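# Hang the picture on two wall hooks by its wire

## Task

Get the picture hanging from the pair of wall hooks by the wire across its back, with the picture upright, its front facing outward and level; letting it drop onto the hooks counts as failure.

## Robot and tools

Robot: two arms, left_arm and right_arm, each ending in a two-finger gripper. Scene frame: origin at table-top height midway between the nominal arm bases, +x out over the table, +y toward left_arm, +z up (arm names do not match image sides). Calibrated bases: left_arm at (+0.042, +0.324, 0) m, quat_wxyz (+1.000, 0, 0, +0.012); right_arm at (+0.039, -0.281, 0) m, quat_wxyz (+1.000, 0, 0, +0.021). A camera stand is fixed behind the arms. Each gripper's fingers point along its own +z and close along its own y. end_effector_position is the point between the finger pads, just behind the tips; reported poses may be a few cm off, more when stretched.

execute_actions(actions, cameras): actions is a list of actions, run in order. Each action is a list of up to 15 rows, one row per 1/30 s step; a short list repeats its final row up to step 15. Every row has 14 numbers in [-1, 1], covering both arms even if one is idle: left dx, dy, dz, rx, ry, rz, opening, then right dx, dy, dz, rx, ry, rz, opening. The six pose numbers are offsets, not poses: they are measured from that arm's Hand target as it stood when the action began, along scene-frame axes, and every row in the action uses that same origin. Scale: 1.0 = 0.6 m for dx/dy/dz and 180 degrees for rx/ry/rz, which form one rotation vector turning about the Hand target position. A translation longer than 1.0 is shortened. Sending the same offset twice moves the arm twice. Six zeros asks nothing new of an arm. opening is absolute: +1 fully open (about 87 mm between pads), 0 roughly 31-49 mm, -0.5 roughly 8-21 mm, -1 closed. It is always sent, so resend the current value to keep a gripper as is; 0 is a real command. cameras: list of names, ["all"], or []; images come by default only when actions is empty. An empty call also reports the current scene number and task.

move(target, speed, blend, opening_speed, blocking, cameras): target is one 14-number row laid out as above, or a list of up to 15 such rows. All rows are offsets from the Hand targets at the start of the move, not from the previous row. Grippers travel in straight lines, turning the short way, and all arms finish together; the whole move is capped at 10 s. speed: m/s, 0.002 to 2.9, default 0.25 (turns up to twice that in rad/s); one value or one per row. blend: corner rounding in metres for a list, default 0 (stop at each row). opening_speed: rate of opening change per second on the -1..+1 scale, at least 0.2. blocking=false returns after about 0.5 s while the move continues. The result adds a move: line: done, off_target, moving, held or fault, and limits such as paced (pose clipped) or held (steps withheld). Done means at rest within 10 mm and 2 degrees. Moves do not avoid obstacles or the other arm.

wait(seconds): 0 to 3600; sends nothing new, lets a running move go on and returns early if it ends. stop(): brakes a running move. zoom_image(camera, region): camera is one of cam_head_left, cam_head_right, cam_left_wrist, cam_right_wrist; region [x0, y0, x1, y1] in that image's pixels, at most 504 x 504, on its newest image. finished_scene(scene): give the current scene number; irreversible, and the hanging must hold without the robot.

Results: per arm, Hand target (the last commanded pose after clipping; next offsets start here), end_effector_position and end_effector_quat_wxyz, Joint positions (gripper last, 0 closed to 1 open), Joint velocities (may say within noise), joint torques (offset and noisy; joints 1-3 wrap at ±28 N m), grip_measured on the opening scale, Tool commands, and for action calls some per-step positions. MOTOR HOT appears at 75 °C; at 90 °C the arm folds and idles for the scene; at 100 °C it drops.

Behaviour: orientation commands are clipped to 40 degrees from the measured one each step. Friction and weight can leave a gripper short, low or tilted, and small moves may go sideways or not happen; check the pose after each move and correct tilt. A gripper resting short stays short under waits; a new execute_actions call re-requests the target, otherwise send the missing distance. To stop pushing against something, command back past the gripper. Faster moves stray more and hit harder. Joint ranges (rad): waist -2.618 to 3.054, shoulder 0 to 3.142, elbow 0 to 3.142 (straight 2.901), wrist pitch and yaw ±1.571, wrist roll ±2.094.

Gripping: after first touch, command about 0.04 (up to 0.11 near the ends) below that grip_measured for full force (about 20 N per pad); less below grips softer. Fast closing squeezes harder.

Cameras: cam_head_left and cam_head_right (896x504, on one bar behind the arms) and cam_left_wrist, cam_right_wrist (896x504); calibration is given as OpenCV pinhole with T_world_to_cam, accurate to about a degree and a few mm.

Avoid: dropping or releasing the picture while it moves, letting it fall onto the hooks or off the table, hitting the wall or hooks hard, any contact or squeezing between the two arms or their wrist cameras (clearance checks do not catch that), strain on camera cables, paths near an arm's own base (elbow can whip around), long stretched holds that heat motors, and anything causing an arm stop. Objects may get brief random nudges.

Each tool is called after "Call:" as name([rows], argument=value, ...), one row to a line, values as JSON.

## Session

Call:
execute_actions(actions=[])

Call:
zoom_image(camera="cam_head_left", region=[340, 0, 600, 200])

Call:
zoom_image(camera="cam_head_right", region=[340, 0, 600, 200])

Scene clock: 0.00 s.
left_arm: end_effector_position=(+0.4195, +0.3638, +0.0373) grip_measured=+1.000 end_effector_quat_wxyz=(+0.554, -0.058, +0.824, +0.101) | right_arm: end_effector_position=(+0.4085, -0.2453, +0.0318) grip_measured=+1.000 end_effector_quat_wxyz=(+0.558, -0.028, +0.829, +0.019)
Joint positions: left_arm=[-0.031 1.596 0.373 0.838 -0.239 0.016 1] | right_arm=[0.07 1.574 0.329 0.858 0.043 0.016 1]
Joint velocities: within noise
Joint torques (N m): no reading
Heat: left arm: 27 °C; right arm: 27 °C.
Hand target: left_arm +0.4222, +0.3638, +0.0415; +0.560, -0.058, +0.821, +0.101 | right_arm +0.4112, -0.2450, +0.0360; +0.563, -0.028, +0.826, +0.019
Tool commands: left_gripper/opening=+1.0 right_gripper/opening=+1.0
camera_calibration:
cam_left_wrist: T_world_to_cam=[[0.23028, -0.96747, -0.10475, 0.25662], [-0.93344, -0.18918, -0.3048, 0.49236], [0.27507, 0.16797, -0.94664, 0.00183]] pos_world=[0.39998, 0.34111, 0.17869]
cam_right_wrist: T_world_to_cam=[[0.08984, -0.99586, 0.01379, -0.28292], [-0.93442, -0.08907, -0.34486, 0.39561], [0.34466, 0.0181, -0.93855, 0.03917]] pos_world=[0.38158, -0.24723, 0.17709]

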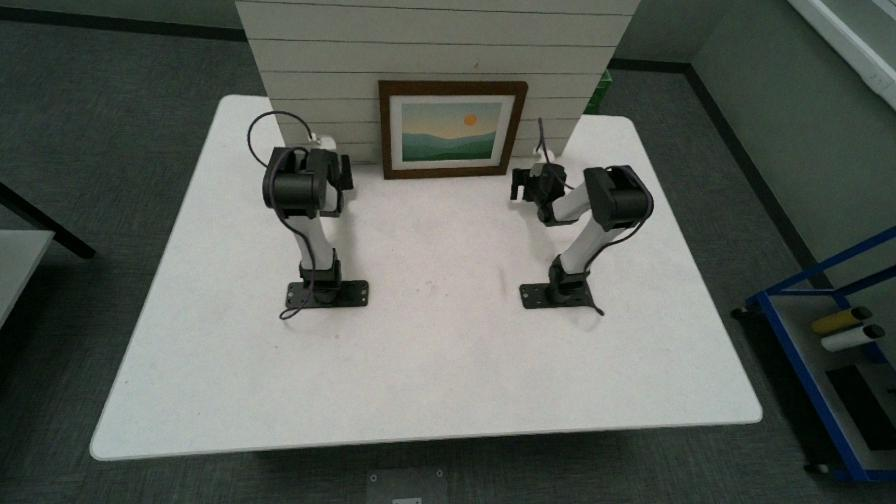

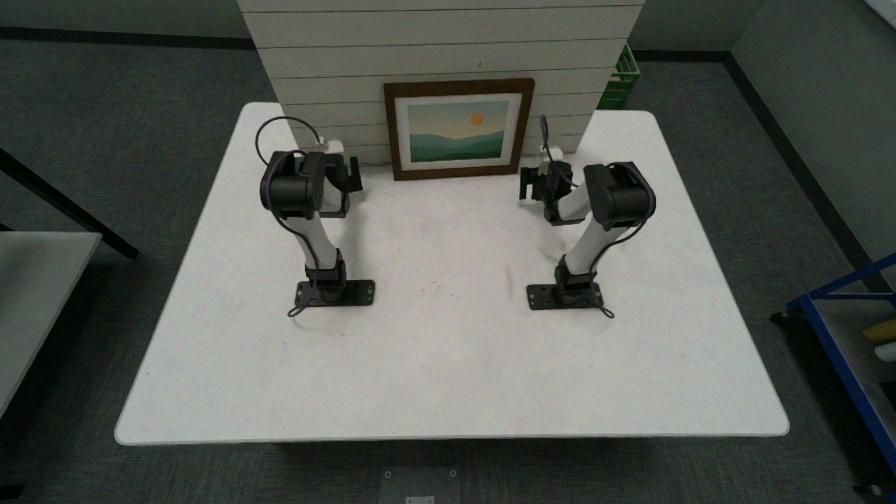

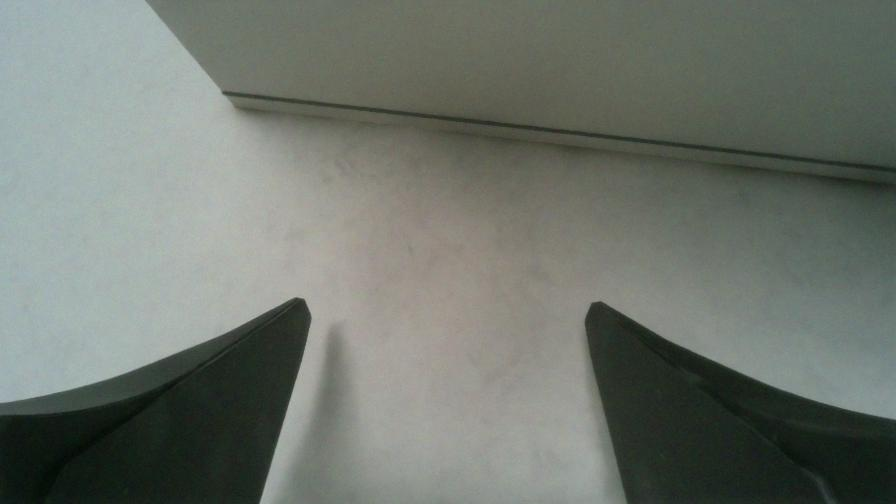

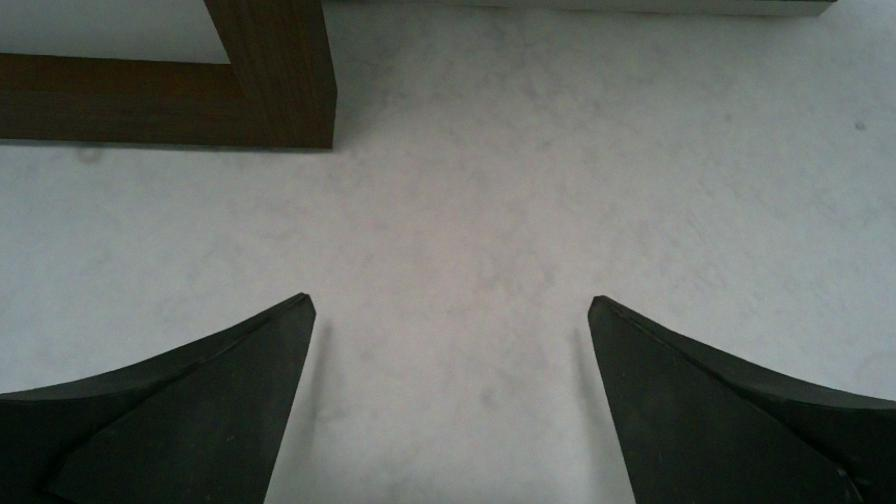

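Scaled by 1.938.

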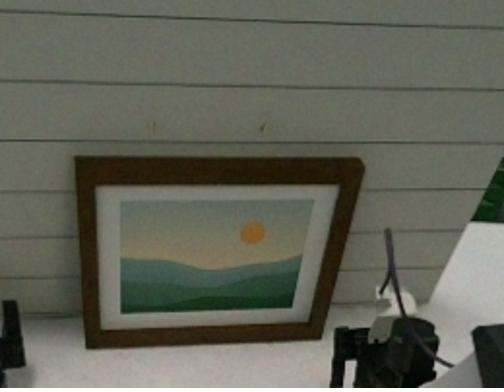

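Scaled by 1.938.

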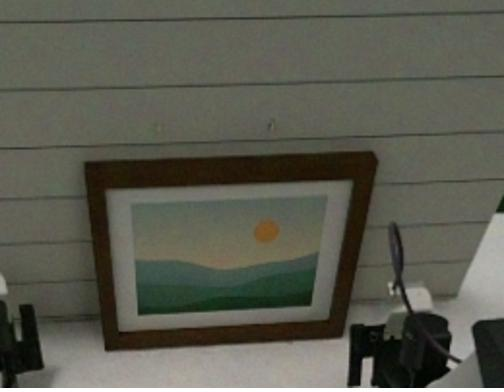

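Call:
zoom_image(camera="cam_head_left", region=[370, 40, 540, 190])

Call:
zoom_image(camera="cam_head_right", region=[370, 40, 540, 190])

Scaled by 2.965.

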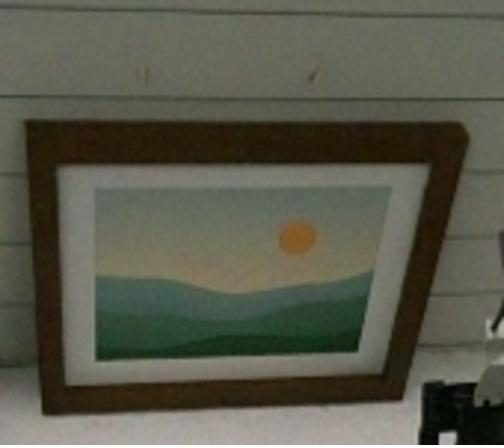

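Scaled by 2.965.

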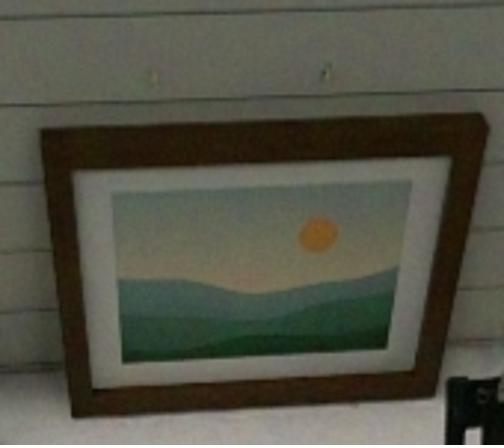

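Call:
move([
  [-0.0703,-0.1063,0.1308,-0.002,-0.032,-0.022,0.4, -0.0187,0.0417,0.14,0.015,-0.037,0.001,0.4],
  [-0.037,-0.3063,0.2525,-0.0037,-0.0641,-0.0447,0.4, 0.048,0.1183,0.2617,0.0302,-0.0747,0.0012,0.4],
  [0.068,-0.3063,0.2525,-0.0037,-0.0641,-0.0447,0.4, 0.1547,0.1183,0.2617,0.0302,-0.0747,0.0012,0.4],
], speed=[0.3,0.3,0.15], blend=[0.03,0.02,0], cameras=["cam_left_wrist","cam_right_wrist"])

Scene clock: 11.00 s.
left_arm: end_effector_position=(+0.4566, +0.1802, +0.1887) grip_measured=+0.400 end_effector_quat_wxyz=(+0.643, -0.006, +0.764, +0.054) | right_arm: end_effector_position=(+0.4969, -0.1764, +0.1843) grip_measured=+0.400 end_effector_quat_wxyz=(+0.649, -0.007, +0.759, +0.046)
Joint positions: left_arm=[-0.601 1.474 0.819 0.442 -0.656 -0.054 0.7] | right_arm=[0.251 1.519 0.812 0.549 0.211 0.095 0.7]
Joint torques (N m): left_arm=[0.92 -4.9 10.48 1.85 -0.08 -0.13] | right_arm=[-0.83 -5.37 10.76 2.11 -0.19 0.16]
Heat: left arm: 30 °C; right arm: 28 °C.
Hand target: left_arm +0.4629, +0.1799, +0.1931; +0.645, -0.014, +0.763, +0.050 | right_arm +0.5039, -0.1739, +0.1929; +0.656, -0.005, +0.753, +0.056
Off the commanded pose: left_arm 0.008 m, 1 deg | right_arm 0.012 m, 2 deg.
move: off_target (right_arm)
cam_left_wrist: T_world_to_cam=[[0.10124, -0.99224, -0.07215, 0.1435], [-0.86828, -0.05272, -0.49327, 0.5196], [0.48564, 0.11258, -0.86688, 0.06455]] pos_world=[0.40528, 0.16252, 0.32262]
cam_right_wrist: T_world_to_cam=[[0.0891, -0.99508, -0.04328, -0.21334], [-0.83166, -0.05041, -0.553, 0.53105], [0.5481, 0.08527, -0.83206, 0.04166]] pos_world=[0.43782, -0.18907, 0.3191]

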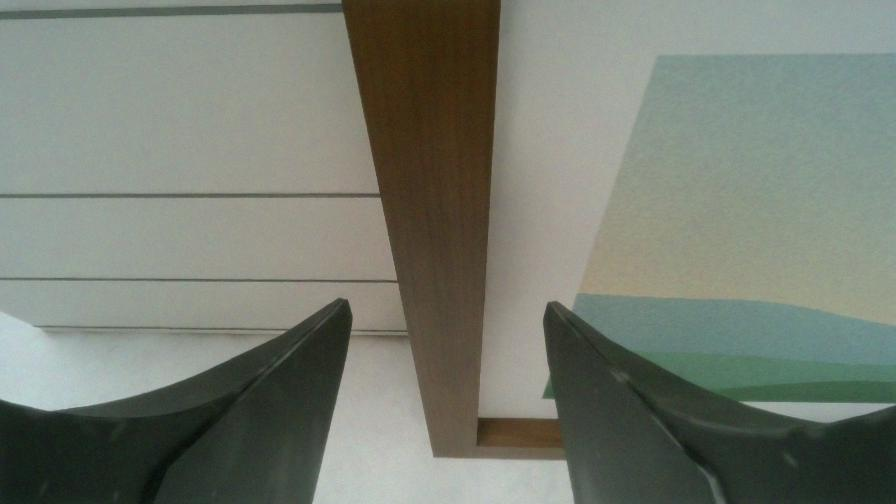

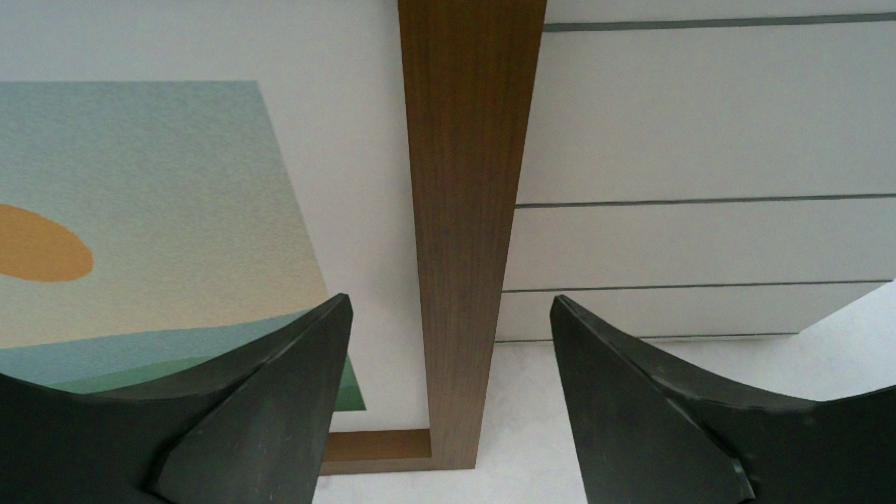

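Call:
move([
  [0.0385,0.0067,-0.0058,0,0,0,0.4, 0.049,0.0,-0.0067,0,0,0,0.4],
  [0.0385,0.0067,-0.0058,0,0,0,-0.5, 0.049,0.0,-0.0067,0,0,0,-0.5],
], speed=0.07, opening_speed=0.7, cameras=["cam_left_wrist","cam_right_wrist"])

Scene clock: 15.70 s.
left_arm: end_effector_position=(+0.4773, +0.1844, +0.1799) grip_measured=-0.237 end_effector_quat_wxyz=(+0.634, -0.005, +0.772, +0.054) | right_arm: end_effector_position=(+0.5188, -0.1763, +0.1787) grip_measured=-0.283 end_effector_quat_wxyz=(+0.641, -0.013, +0.766, +0.050)
Joint positions: left_arm=[-0.55 1.547 0.872 0.441 -0.604 -0.056 0.382] | right_arm=[0.224 1.605 0.895 0.532 0.17 0.09 0.358]
Joint torques (N m): left_arm=[0.8 -5.34 10.54 2.12 -0.11 -0.01] | right_arm=[-0.65 -4.22 11.96 2.46 -0.04 0.18]
Heat: left arm: 31 °C; right arm: 29 °C.
Hand target: left_arm +0.4860, +0.1839, +0.1894; +0.644, -0.014, +0.763, +0.050 | right_arm +0.5334, -0.1740, +0.1890; +0.656, -0.005, +0.753, +0.056
Off the commanded pose: left_arm 0.013 m, 2 deg | right_arm 0.018 m, 3 deg.
move: off_target (left_arm, right_arm); target 2's new opening was sent with right_arm's hand 0.018 m and 2 deg from that target
cam_left_wrist: T_world_to_cam=[[0.0991, -0.99229, -0.07438, 0.14644], [-0.87966, -0.05242, -0.47271, 0.53507], [0.46517, 0.11227, -0.87808, 0.05829]] pos_world=[0.42905, 0.16682, 0.315]
cam_right_wrist: T_world_to_cam=[[0.10274, -0.99382, -0.04193, -0.22257], [-0.84222, -0.06448, -0.53527, 0.54603], [0.52926, 0.09031, -0.84364, 0.0378]] pos_world=[0.46274, -0.1894, 0.31484]

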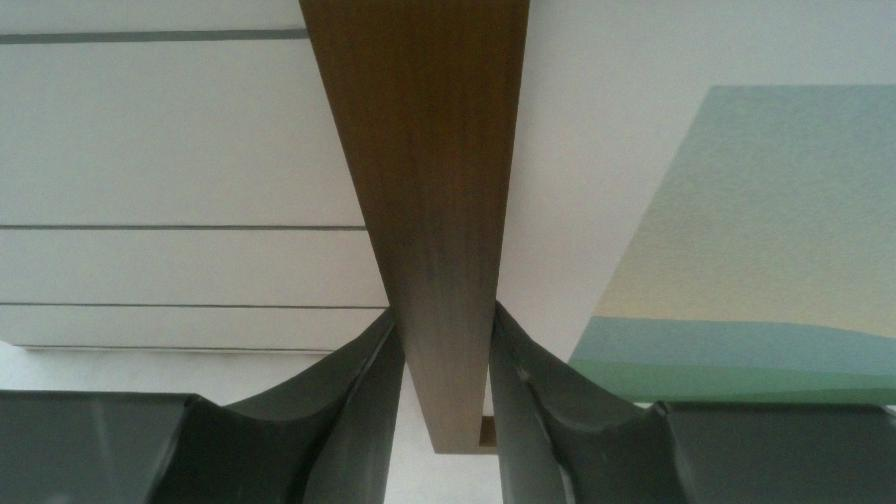

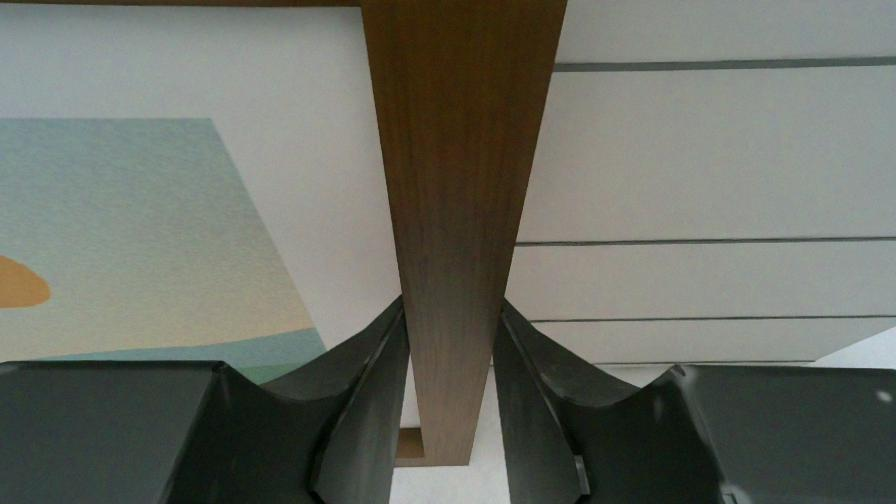

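Call:
move([
  [-0.05,0,0.033,0.001,-0.01,0,-0.5, -0.05,0,0.033,0.001,-0.01,0,-0.5],
  [-0.1167,0.01,0.11,0.002,-0.02,0,-0.5, -0.1167,0.01,0.11,0.002,-0.02,0,-0.5],
  [-0.1167,0.041,0.384,0.0054,-0.0598,0,-0.5, -0.1167,0.041,0.393,0.0054,-0.0598,0,-0.5],
  [-0.0217,0.041,0.384,0.0054,-0.0598,0,-0.5, -0.0307,0.041,0.393,0.0054,-0.0598,0,-0.5],
], speed=[0.1,0.15,0.2,0.12], blend=[0.01,0.02,0.02,0], cameras=["all"])

Call:
zoom_image(camera="cam_head_right", region=[360, 0, 580, 160])

Call:
zoom_image(camera="cam_head_left", region=[360, 0, 580, 160])

Scene clock: 21.23 s.
left_arm: end_effector_position=(+0.4660, +0.2104, +0.3763) grip_measured=-0.232 end_effector_quat_wxyz=(+0.672, +0.002, +0.738, +0.071) | right_arm: end_effector_position=(+0.5079, -0.1537, +0.3706) grip_measured=-0.278 end_effector_quat_wxyz=(+0.672, -0.004, +0.740, +0.045)
Joint positions: left_arm=[-0.514 1.387 1.419 -0.138 -0.59 0.049 0.384] | right_arm=[0.315 1.495 1.491 -0.094 0.283 0.089 0.361]
Joint torques (N m): left_arm=[0.24 -5.52 13.45 2.71 -0.03 0.23] | right_arm=[-0.14 -6.95 14.17 2.97 -0.16 -0.19]
Heat: left arm: 32 °C; right arm: 30 °C.
Hand target: left_arm +0.4730, +0.2086, +0.4198; +0.713, -0.013, +0.699, +0.055 | right_arm +0.5150, -0.1493, +0.4248; +0.724, -0.005, +0.687, +0.061
Off the commanded pose: left_arm 0.044 m, 7 deg | right_arm 0.055 m, 9 deg.
move: off_target (left_arm, right_arm)
cam_left_wrist: T_world_to_cam=[[0.11519, -0.98803, -0.10263, 0.19026], [-0.82755, -0.0383, -0.56009, 0.62499], [0.54945, 0.14945, -0.82205, 0.1649]] pos_world=[0.40469, 0.18727, 0.50512]
cam_right_wrist: T_world_to_cam=[[0.08487, -0.99548, -0.04268, -0.18191], [-0.79773, -0.04222, -0.60153, 0.64632], [0.59701, 0.0851, -0.79771, 0.15115]] pos_world=[0.4408, -0.16666, 0.50159]

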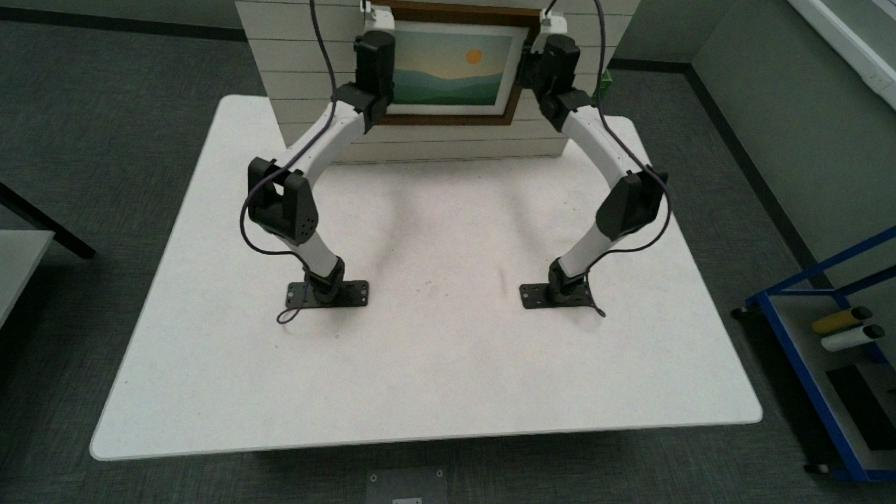

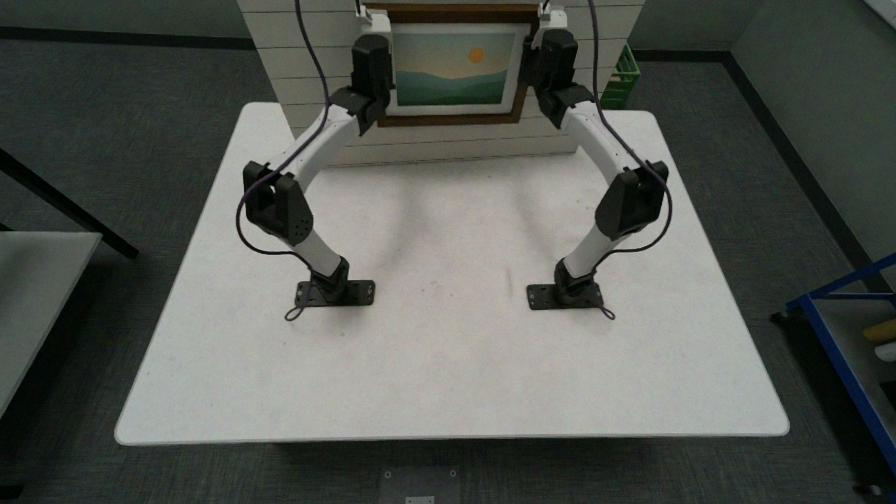

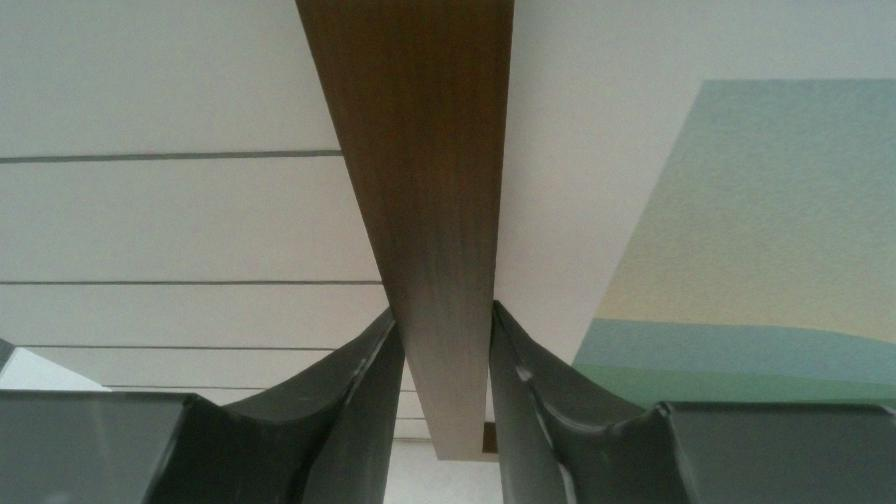

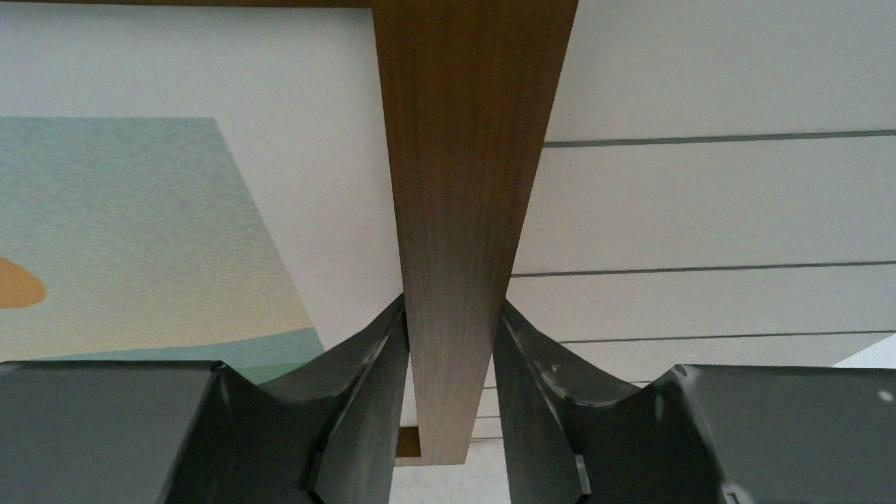

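Scaled by 2.291.

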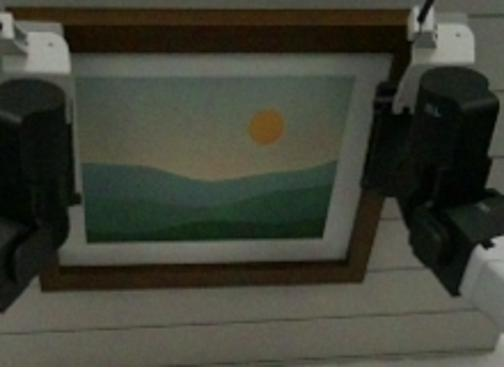

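Scaled by 2.291.

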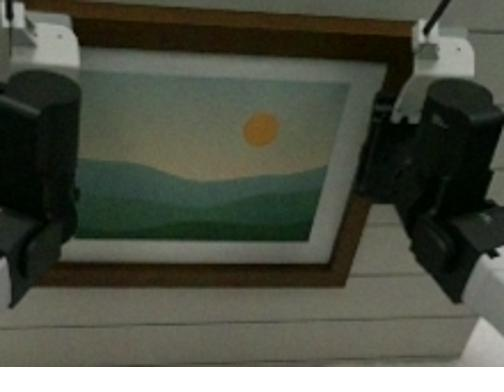

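Call:
move(target=[0.0333,-0.005,0.008,0.001,-0.012,0,-0.5, 0.0333,-0.005,0.017,0.001,-0.012,0,-0.5], speed=0.06, cameras=["cam_head_left","cam_head_right"])

Call:
zoom_image(camera="cam_head_right", region=[360, 0, 580, 160])

Call:
zoom_image(camera="cam_head_left", region=[360, 0, 580, 160])

Scene clock: 25.67 s.
left_arm: end_effector_position=(+0.4785, +0.2074, +0.3711) grip_measured=-0.232 end_effector_quat_wxyz=(+0.671, +0.003, +0.738, +0.070) | right_arm: end_effector_position=(+0.5225, -0.1574, +0.3679) grip_measured=-0.279 end_effector_quat_wxyz=(+0.669, -0.005, +0.742, +0.044)
Joint positions: left_arm=[-0.502 1.427 1.433 -0.114 -0.574 0.049 0.384] | right_arm=[0.289 1.543 1.531 -0.092 0.258 0.085 0.361]
Joint torques (N m): left_arm=[0.64 -5.08 14 3.13 -0.02 0.43] | right_arm=[-0.31 -7.49 14.76 3.34 -0.18 -0.23]
Heat: left arm: 34 °C; right arm: 31 °C.
Hand target: left_arm +0.4929, +0.2055, +0.4246; +0.726, -0.013, +0.685, +0.056 | right_arm +0.5350, -0.1522, +0.4349; +0.737, -0.005, +0.673, +0.062
Off the commanded pose: left_arm 0.055 m, 9 deg | right_arm 0.068 m, 11 deg.
move: off_target (left_arm, right_arm)

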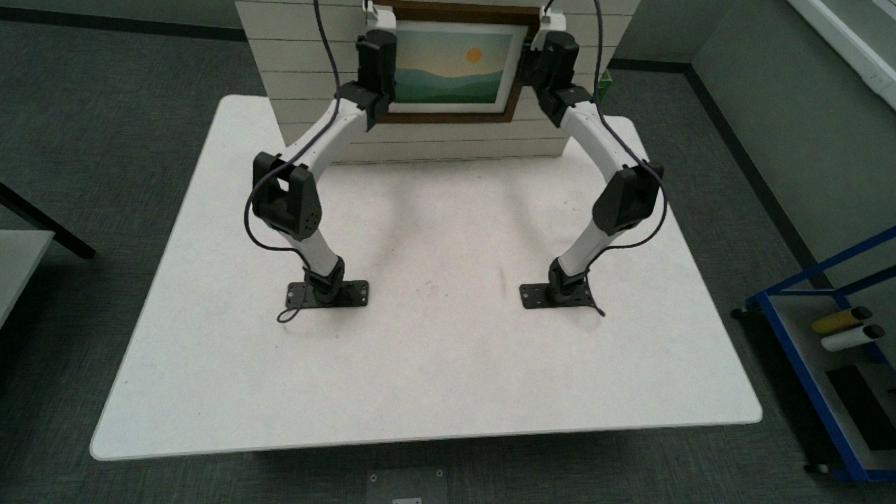

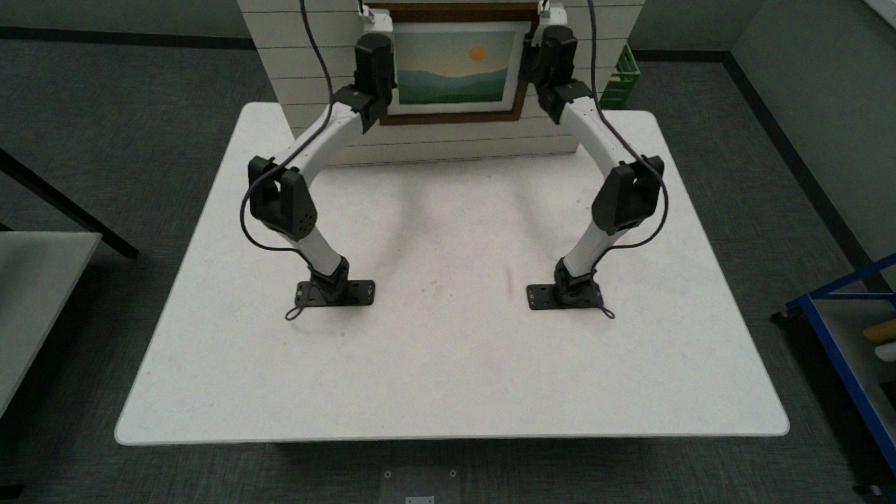

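Scaled by 2.291.

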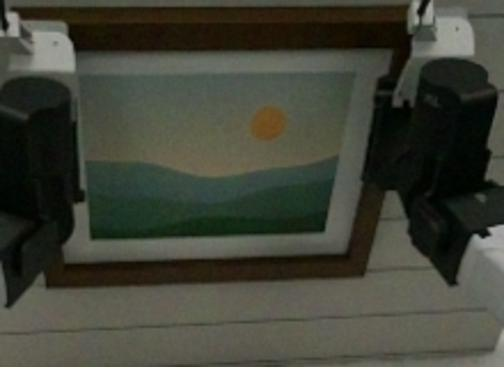

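Scaled by 2.291.

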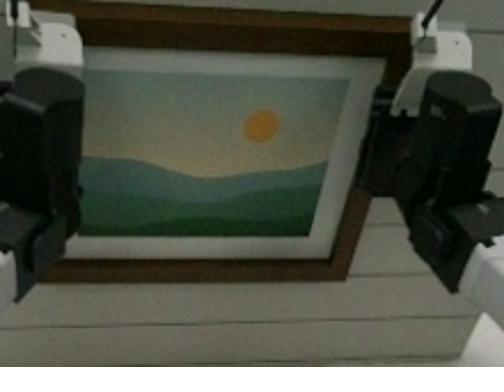

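Call:
move([
  [-0.0425,0.0033,0,0,0,0,-0.5, -0.0425,0.0033,0.0033,0,0,0,-0.5],
  [-0.0425,0.0033,-0.05,0,0,0,-0.5, -0.0425,0.0033,-0.0467,0,0,0,-0.5],
  [-0.029,0.0033,-0.105,0,0,0,-0.5, -0.0258,0.0033,-0.1017,0,0,0,-0.5],
], speed=[0.05,0.04,0.04], blend=[0.003,0.005,0], cameras=["cam_head_left","cam_head_right"])

Call:
zoom_image(camera="cam_head_right", region=[360, 0, 580, 160])

Scene clock: 32.13 s.
left_arm: end_effector_position=(+0.4744, +0.2079, +0.3174) grip_measured=-0.231 end_effector_quat_wxyz=(+0.676, +0.000, +0.733, +0.069) | right_arm: end_effector_position=(+0.5177, -0.1540, +0.3156) grip_measured=-0.279 end_effector_quat_wxyz=(+0.672, -0.009, +0.739, +0.046)
Joint positions: left_arm=[-0.509 1.38 1.164 0.126 -0.584 0.051 0.384] | right_arm=[0.301 1.502 1.275 0.132 0.263 0.08 0.36]
Joint torques (N m): left_arm=[-0.34 -8.9 9.66 2.96 -0.1 0.38] | right_arm=[0.4 -10.21 9.81 3.37 -0.04 -0.17]
Heat: left arm: 37 °C; right arm: 34 °C.
Hand target: left_arm +0.4755, +0.2075, +0.3616; +0.726, -0.013, +0.685, +0.056 | right_arm +0.5196, -0.1504, +0.3738; +0.737, -0.005, +0.673, +0.062
Off the commanded pose: left_arm 0.044 m, 8 deg | right_arm 0.058 m, 11 deg.
move: off_target (left_arm, right_arm)

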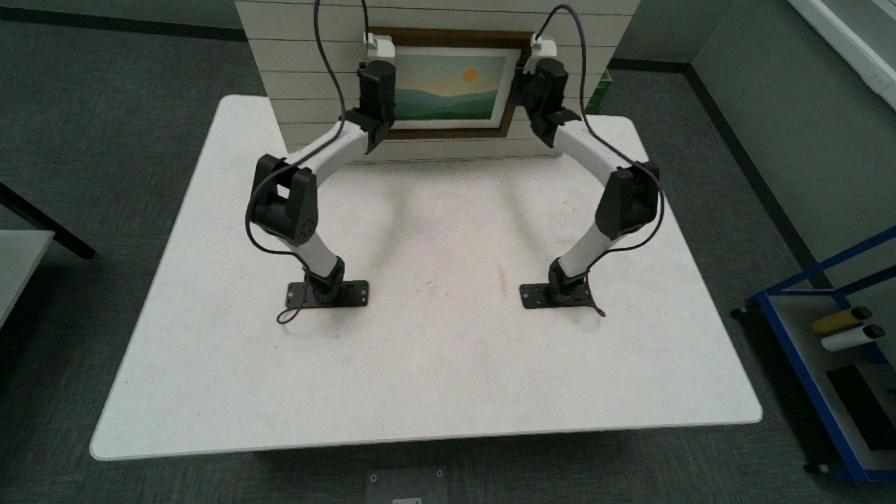

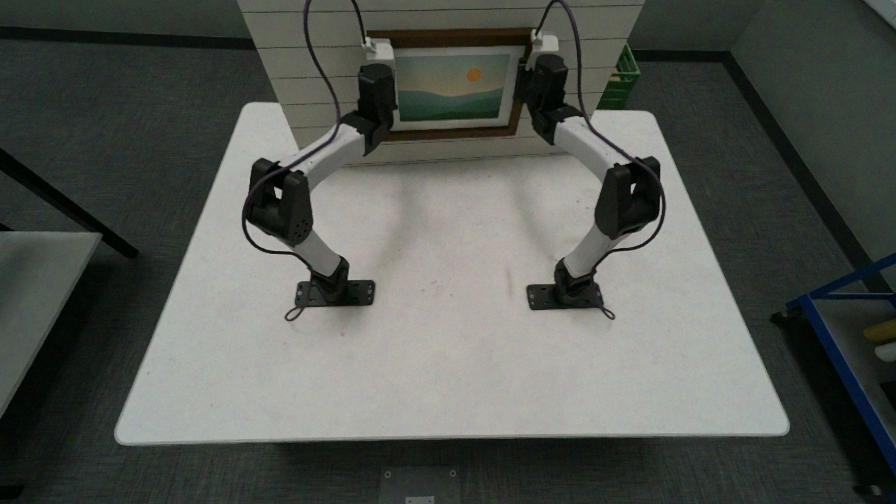

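Scaled by 2.291.

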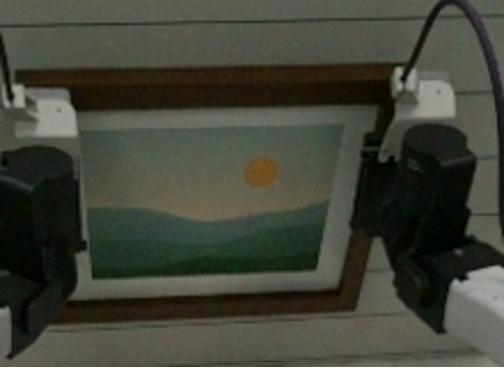

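Call:
move(target=[0.003,0,-0.04,0,0,0,-0.5, 0.004,0,-0.04,0,0,0,-0.5], speed=0.03, cameras=["cam_head_left","cam_head_right"])

Call:
zoom_image(camera="cam_head_right", region=[360, 0, 580, 160])

Scene clock: 34.63 s.
left_arm: end_effector_position=(+0.4742, +0.2081, +0.2959) grip_measured=-0.231 end_effector_quat_wxyz=(+0.678, -0.001, +0.731, +0.069) | right_arm: end_effector_position=(+0.5173, -0.1542, +0.2946) grip_measured=-0.279 end_effector_quat_wxyz=(+0.674, -0.010, +0.737, +0.045)
Joint positions: left_arm=[-0.509 1.38 1.073 0.223 -0.584 0.053 0.384] | right_arm=[0.301 1.502 1.187 0.224 0.263 0.078 0.36]
Joint torques (N m): left_arm=[-0.08 -8.32 9.73 3.03 -0.06 0.4] | right_arm=[0.17 -9.52 9.88 3.41 -0.07 -0.15]
Heat: left arm: 38 °C; right arm: 35 °C.
Hand target: left_arm +0.4773, +0.2075, +0.3376; +0.726, -0.013, +0.685, +0.056 | right_arm +0.5220, -0.1504, +0.3498; +0.737, -0.005, +0.674, +0.062
Off the commanded pose: left_arm 0.042 m, 8 deg | right_arm 0.056 m, 10 deg.
move: off_target (left_arm, right_arm)

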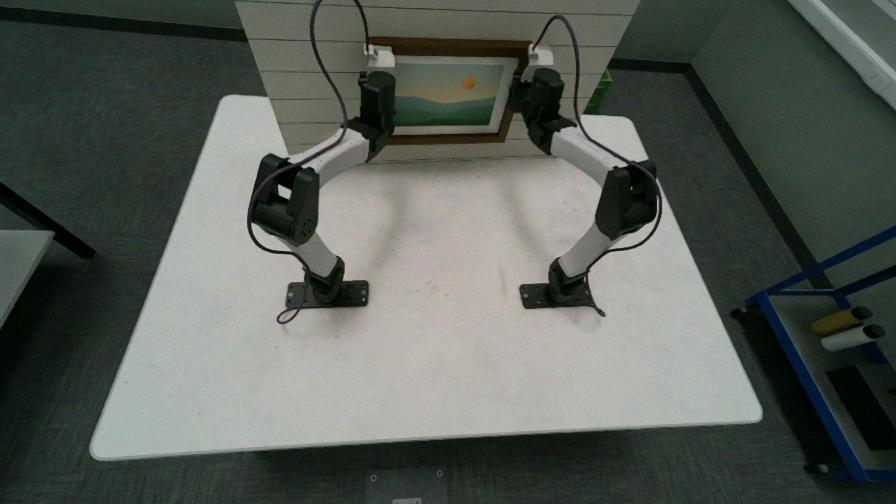

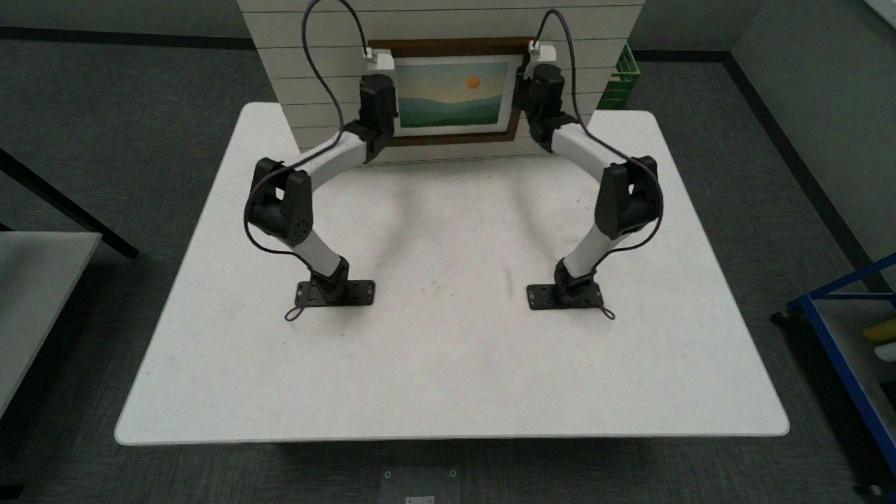

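Scaled by 2.291.

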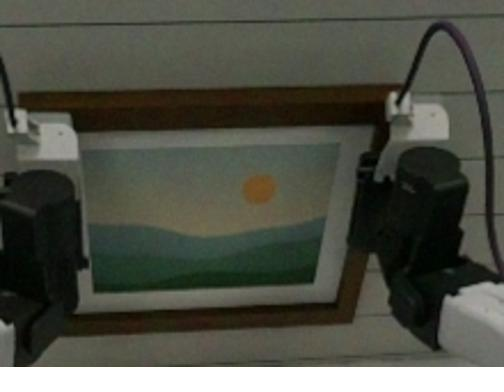

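Call:
move(target=[0.0,0,-0.035,0,0,0,-0.5, 0.0,0,-0.035,0,0,0,-0.5], speed=0.03, cameras=["cam_head_left","cam_head_right","cam_left_wrist","cam_right_wrist"])

Call:
zoom_image(camera="cam_head_right", region=[360, 0, 580, 160])

Scene clock: 36.93 s.
left_arm: end_effector_position=(+0.4731, +0.2083, +0.2790) grip_measured=-0.231 end_effector_quat_wxyz=(+0.682, +0.000, +0.729, +0.067) | right_arm: end_effector_position=(+0.5158, -0.1548, +0.2778) grip_measured=-0.279 end_effector_quat_wxyz=(+0.677, -0.010, +0.735, +0.046)
Joint positions: left_arm=[-0.509 1.38 0.997 0.31 -0.58 0.057 0.384] | right_arm=[0.301 1.502 1.112 0.307 0.263 0.076 0.36]
Joint torques (N m): left_arm=[-0.06 -7.57 9.65 3 -0.1 0.32] | right_arm=[0.14 -8.84 9.8 3.42 -0.07 -0.13]
Heat: left arm: 39 °C; right arm: 36 °C.
Hand target: left_arm +0.4773, +0.2075, +0.3167; +0.726, -0.013, +0.685, +0.056 | right_arm +0.5220, -0.1504, +0.3288; +0.737, -0.005, +0.673, +0.062
Off the commanded pose: left_arm 0.038 m, 7 deg | right_arm 0.052 m, 10 deg.
move: off_target (left_arm, right_arm)
cam_left_wrist: T_world_to_cam=[[0.11391, -0.98933, -0.09089, 0.17491], [-0.81196, -0.03999, -0.58234, 0.57541], [0.57249, 0.14014, -0.80785, 0.06842]] pos_world=[0.40812, 0.18646, 0.40626]
cam_right_wrist: T_world_to_cam=[[0.09344, -0.99501, -0.03485, -0.19408], [-0.78817, -0.05254, -0.61321, 0.5936], [0.60833, 0.08476, -0.78915, 0.06428]] pos_world=[0.44689, -0.16737, 0.40797]

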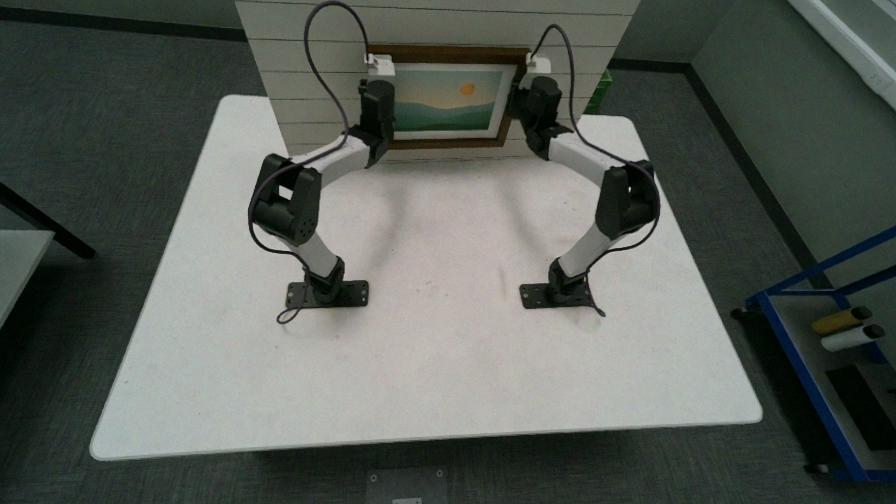

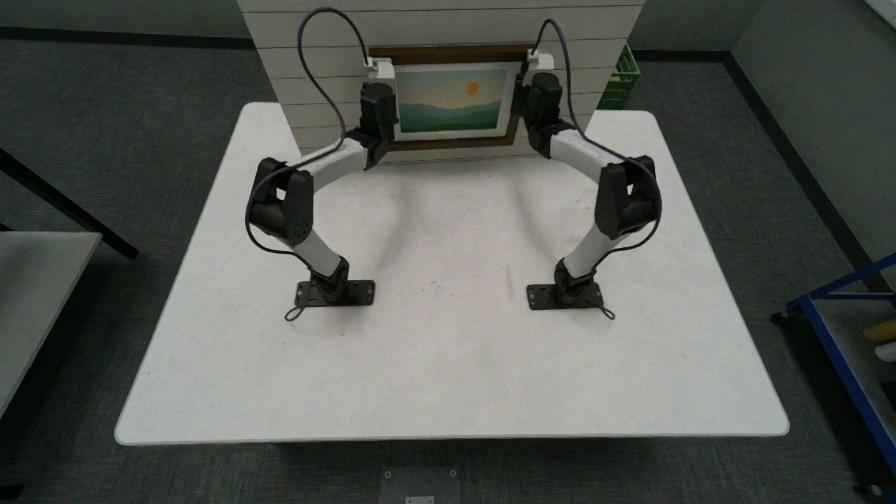

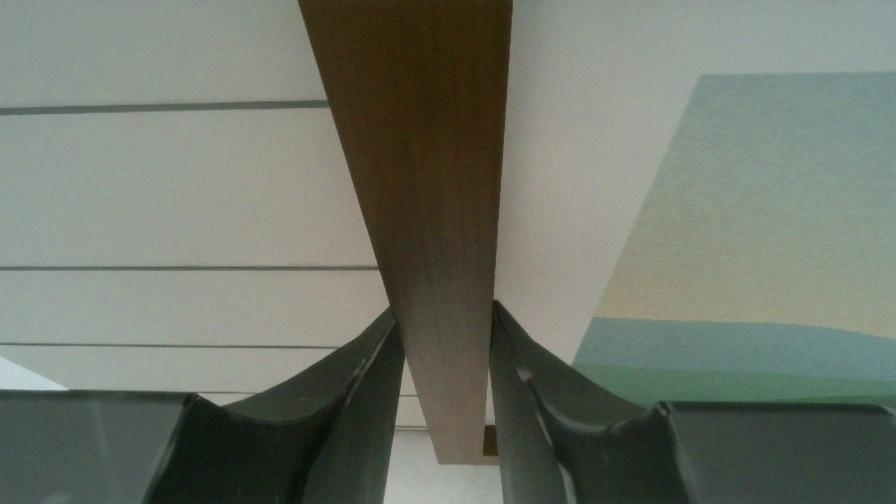

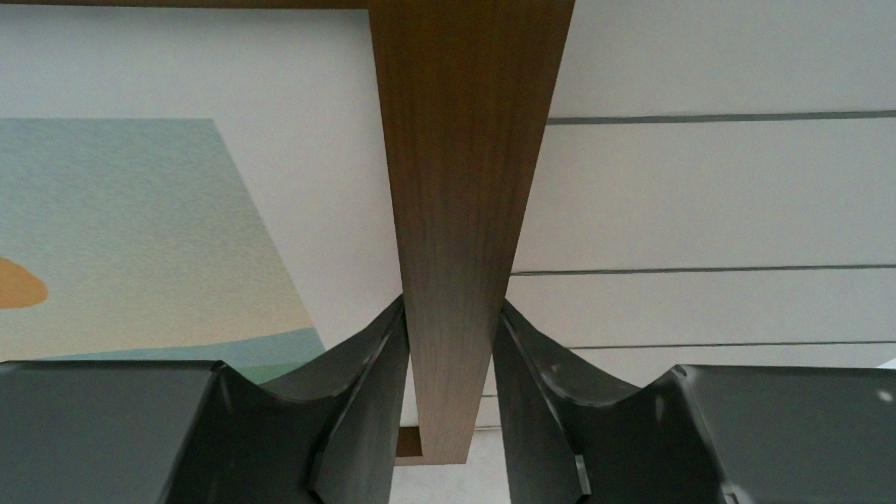

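Scaled by 2.291.

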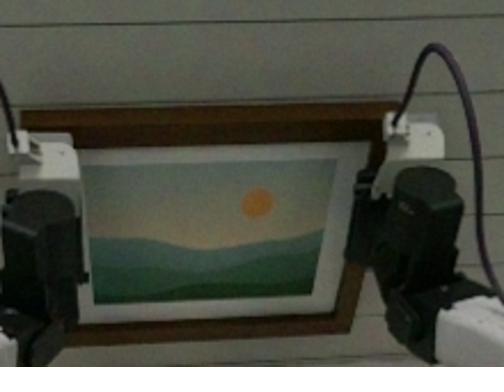

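Call:
move(target=[0.0,0,-0.033,0,0,0,-0.5, 0.0,0,-0.033,0,0,0,-0.5], speed=0.03, cameras=["cam_head_left","cam_head_right"])

Call:
zoom_image(camera="cam_head_right", region=[360, 0, 580, 160])

Scene clock: 39.17 s.
left_arm: end_effector_position=(+0.4731, +0.2083, +0.2753) grip_measured=-0.235 end_effector_quat_wxyz=(+0.698, -0.004, +0.714, +0.062) | right_arm: end_effector_position=(+0.5158, -0.1551, +0.2743) grip_measured=-0.280 end_effector_quat_wxyz=(+0.692, -0.009, +0.720, +0.048)
Joint positions: left_arm=[-0.509 1.38 0.937 0.421 -0.577 0.071 0.382] | right_arm=[0.301 1.502 1.055 0.409 0.262 0.067 0.36]
Joint torques (N m): left_arm=[0.06 -5.74 8.98 2.71 -0.08 0.24] | right_arm=[0.09 -7.1 9.31 3.23 -0.1 -0.05]
Heat: left arm: 39 °C; right arm: 37 °C.
Hand target: left_arm +0.4773, +0.2075, +0.2969; +0.726, -0.013, +0.685, +0.056 | right_arm +0.5220, -0.1504, +0.3090; +0.737, -0.005, +0.673, +0.062
Off the commanded pose: left_arm 0.022 m, 5 deg | right_arm 0.036 m, 8 deg.
move: off_target (left_arm, right_arm)

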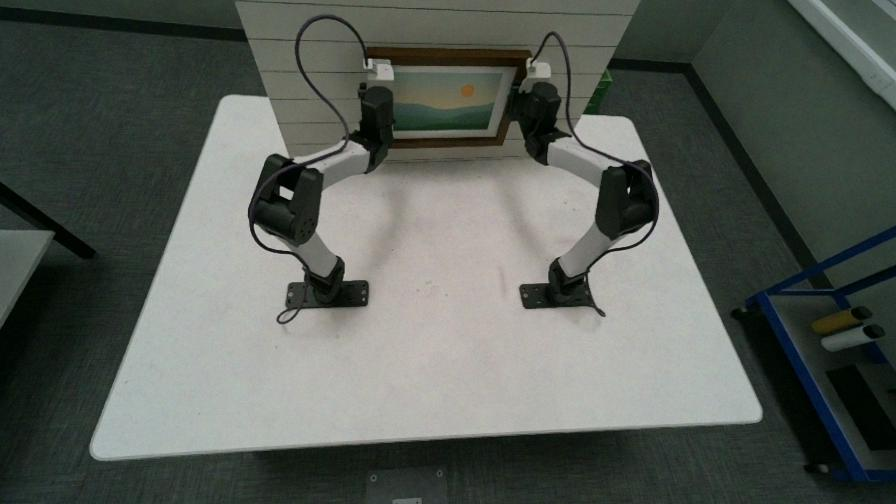

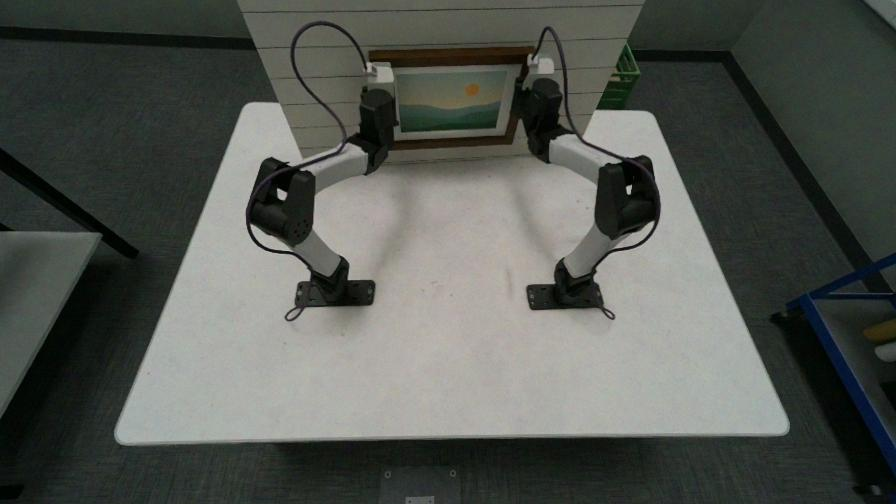

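Scaled by 2.291.

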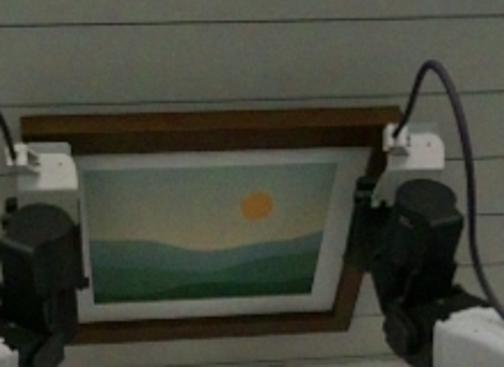

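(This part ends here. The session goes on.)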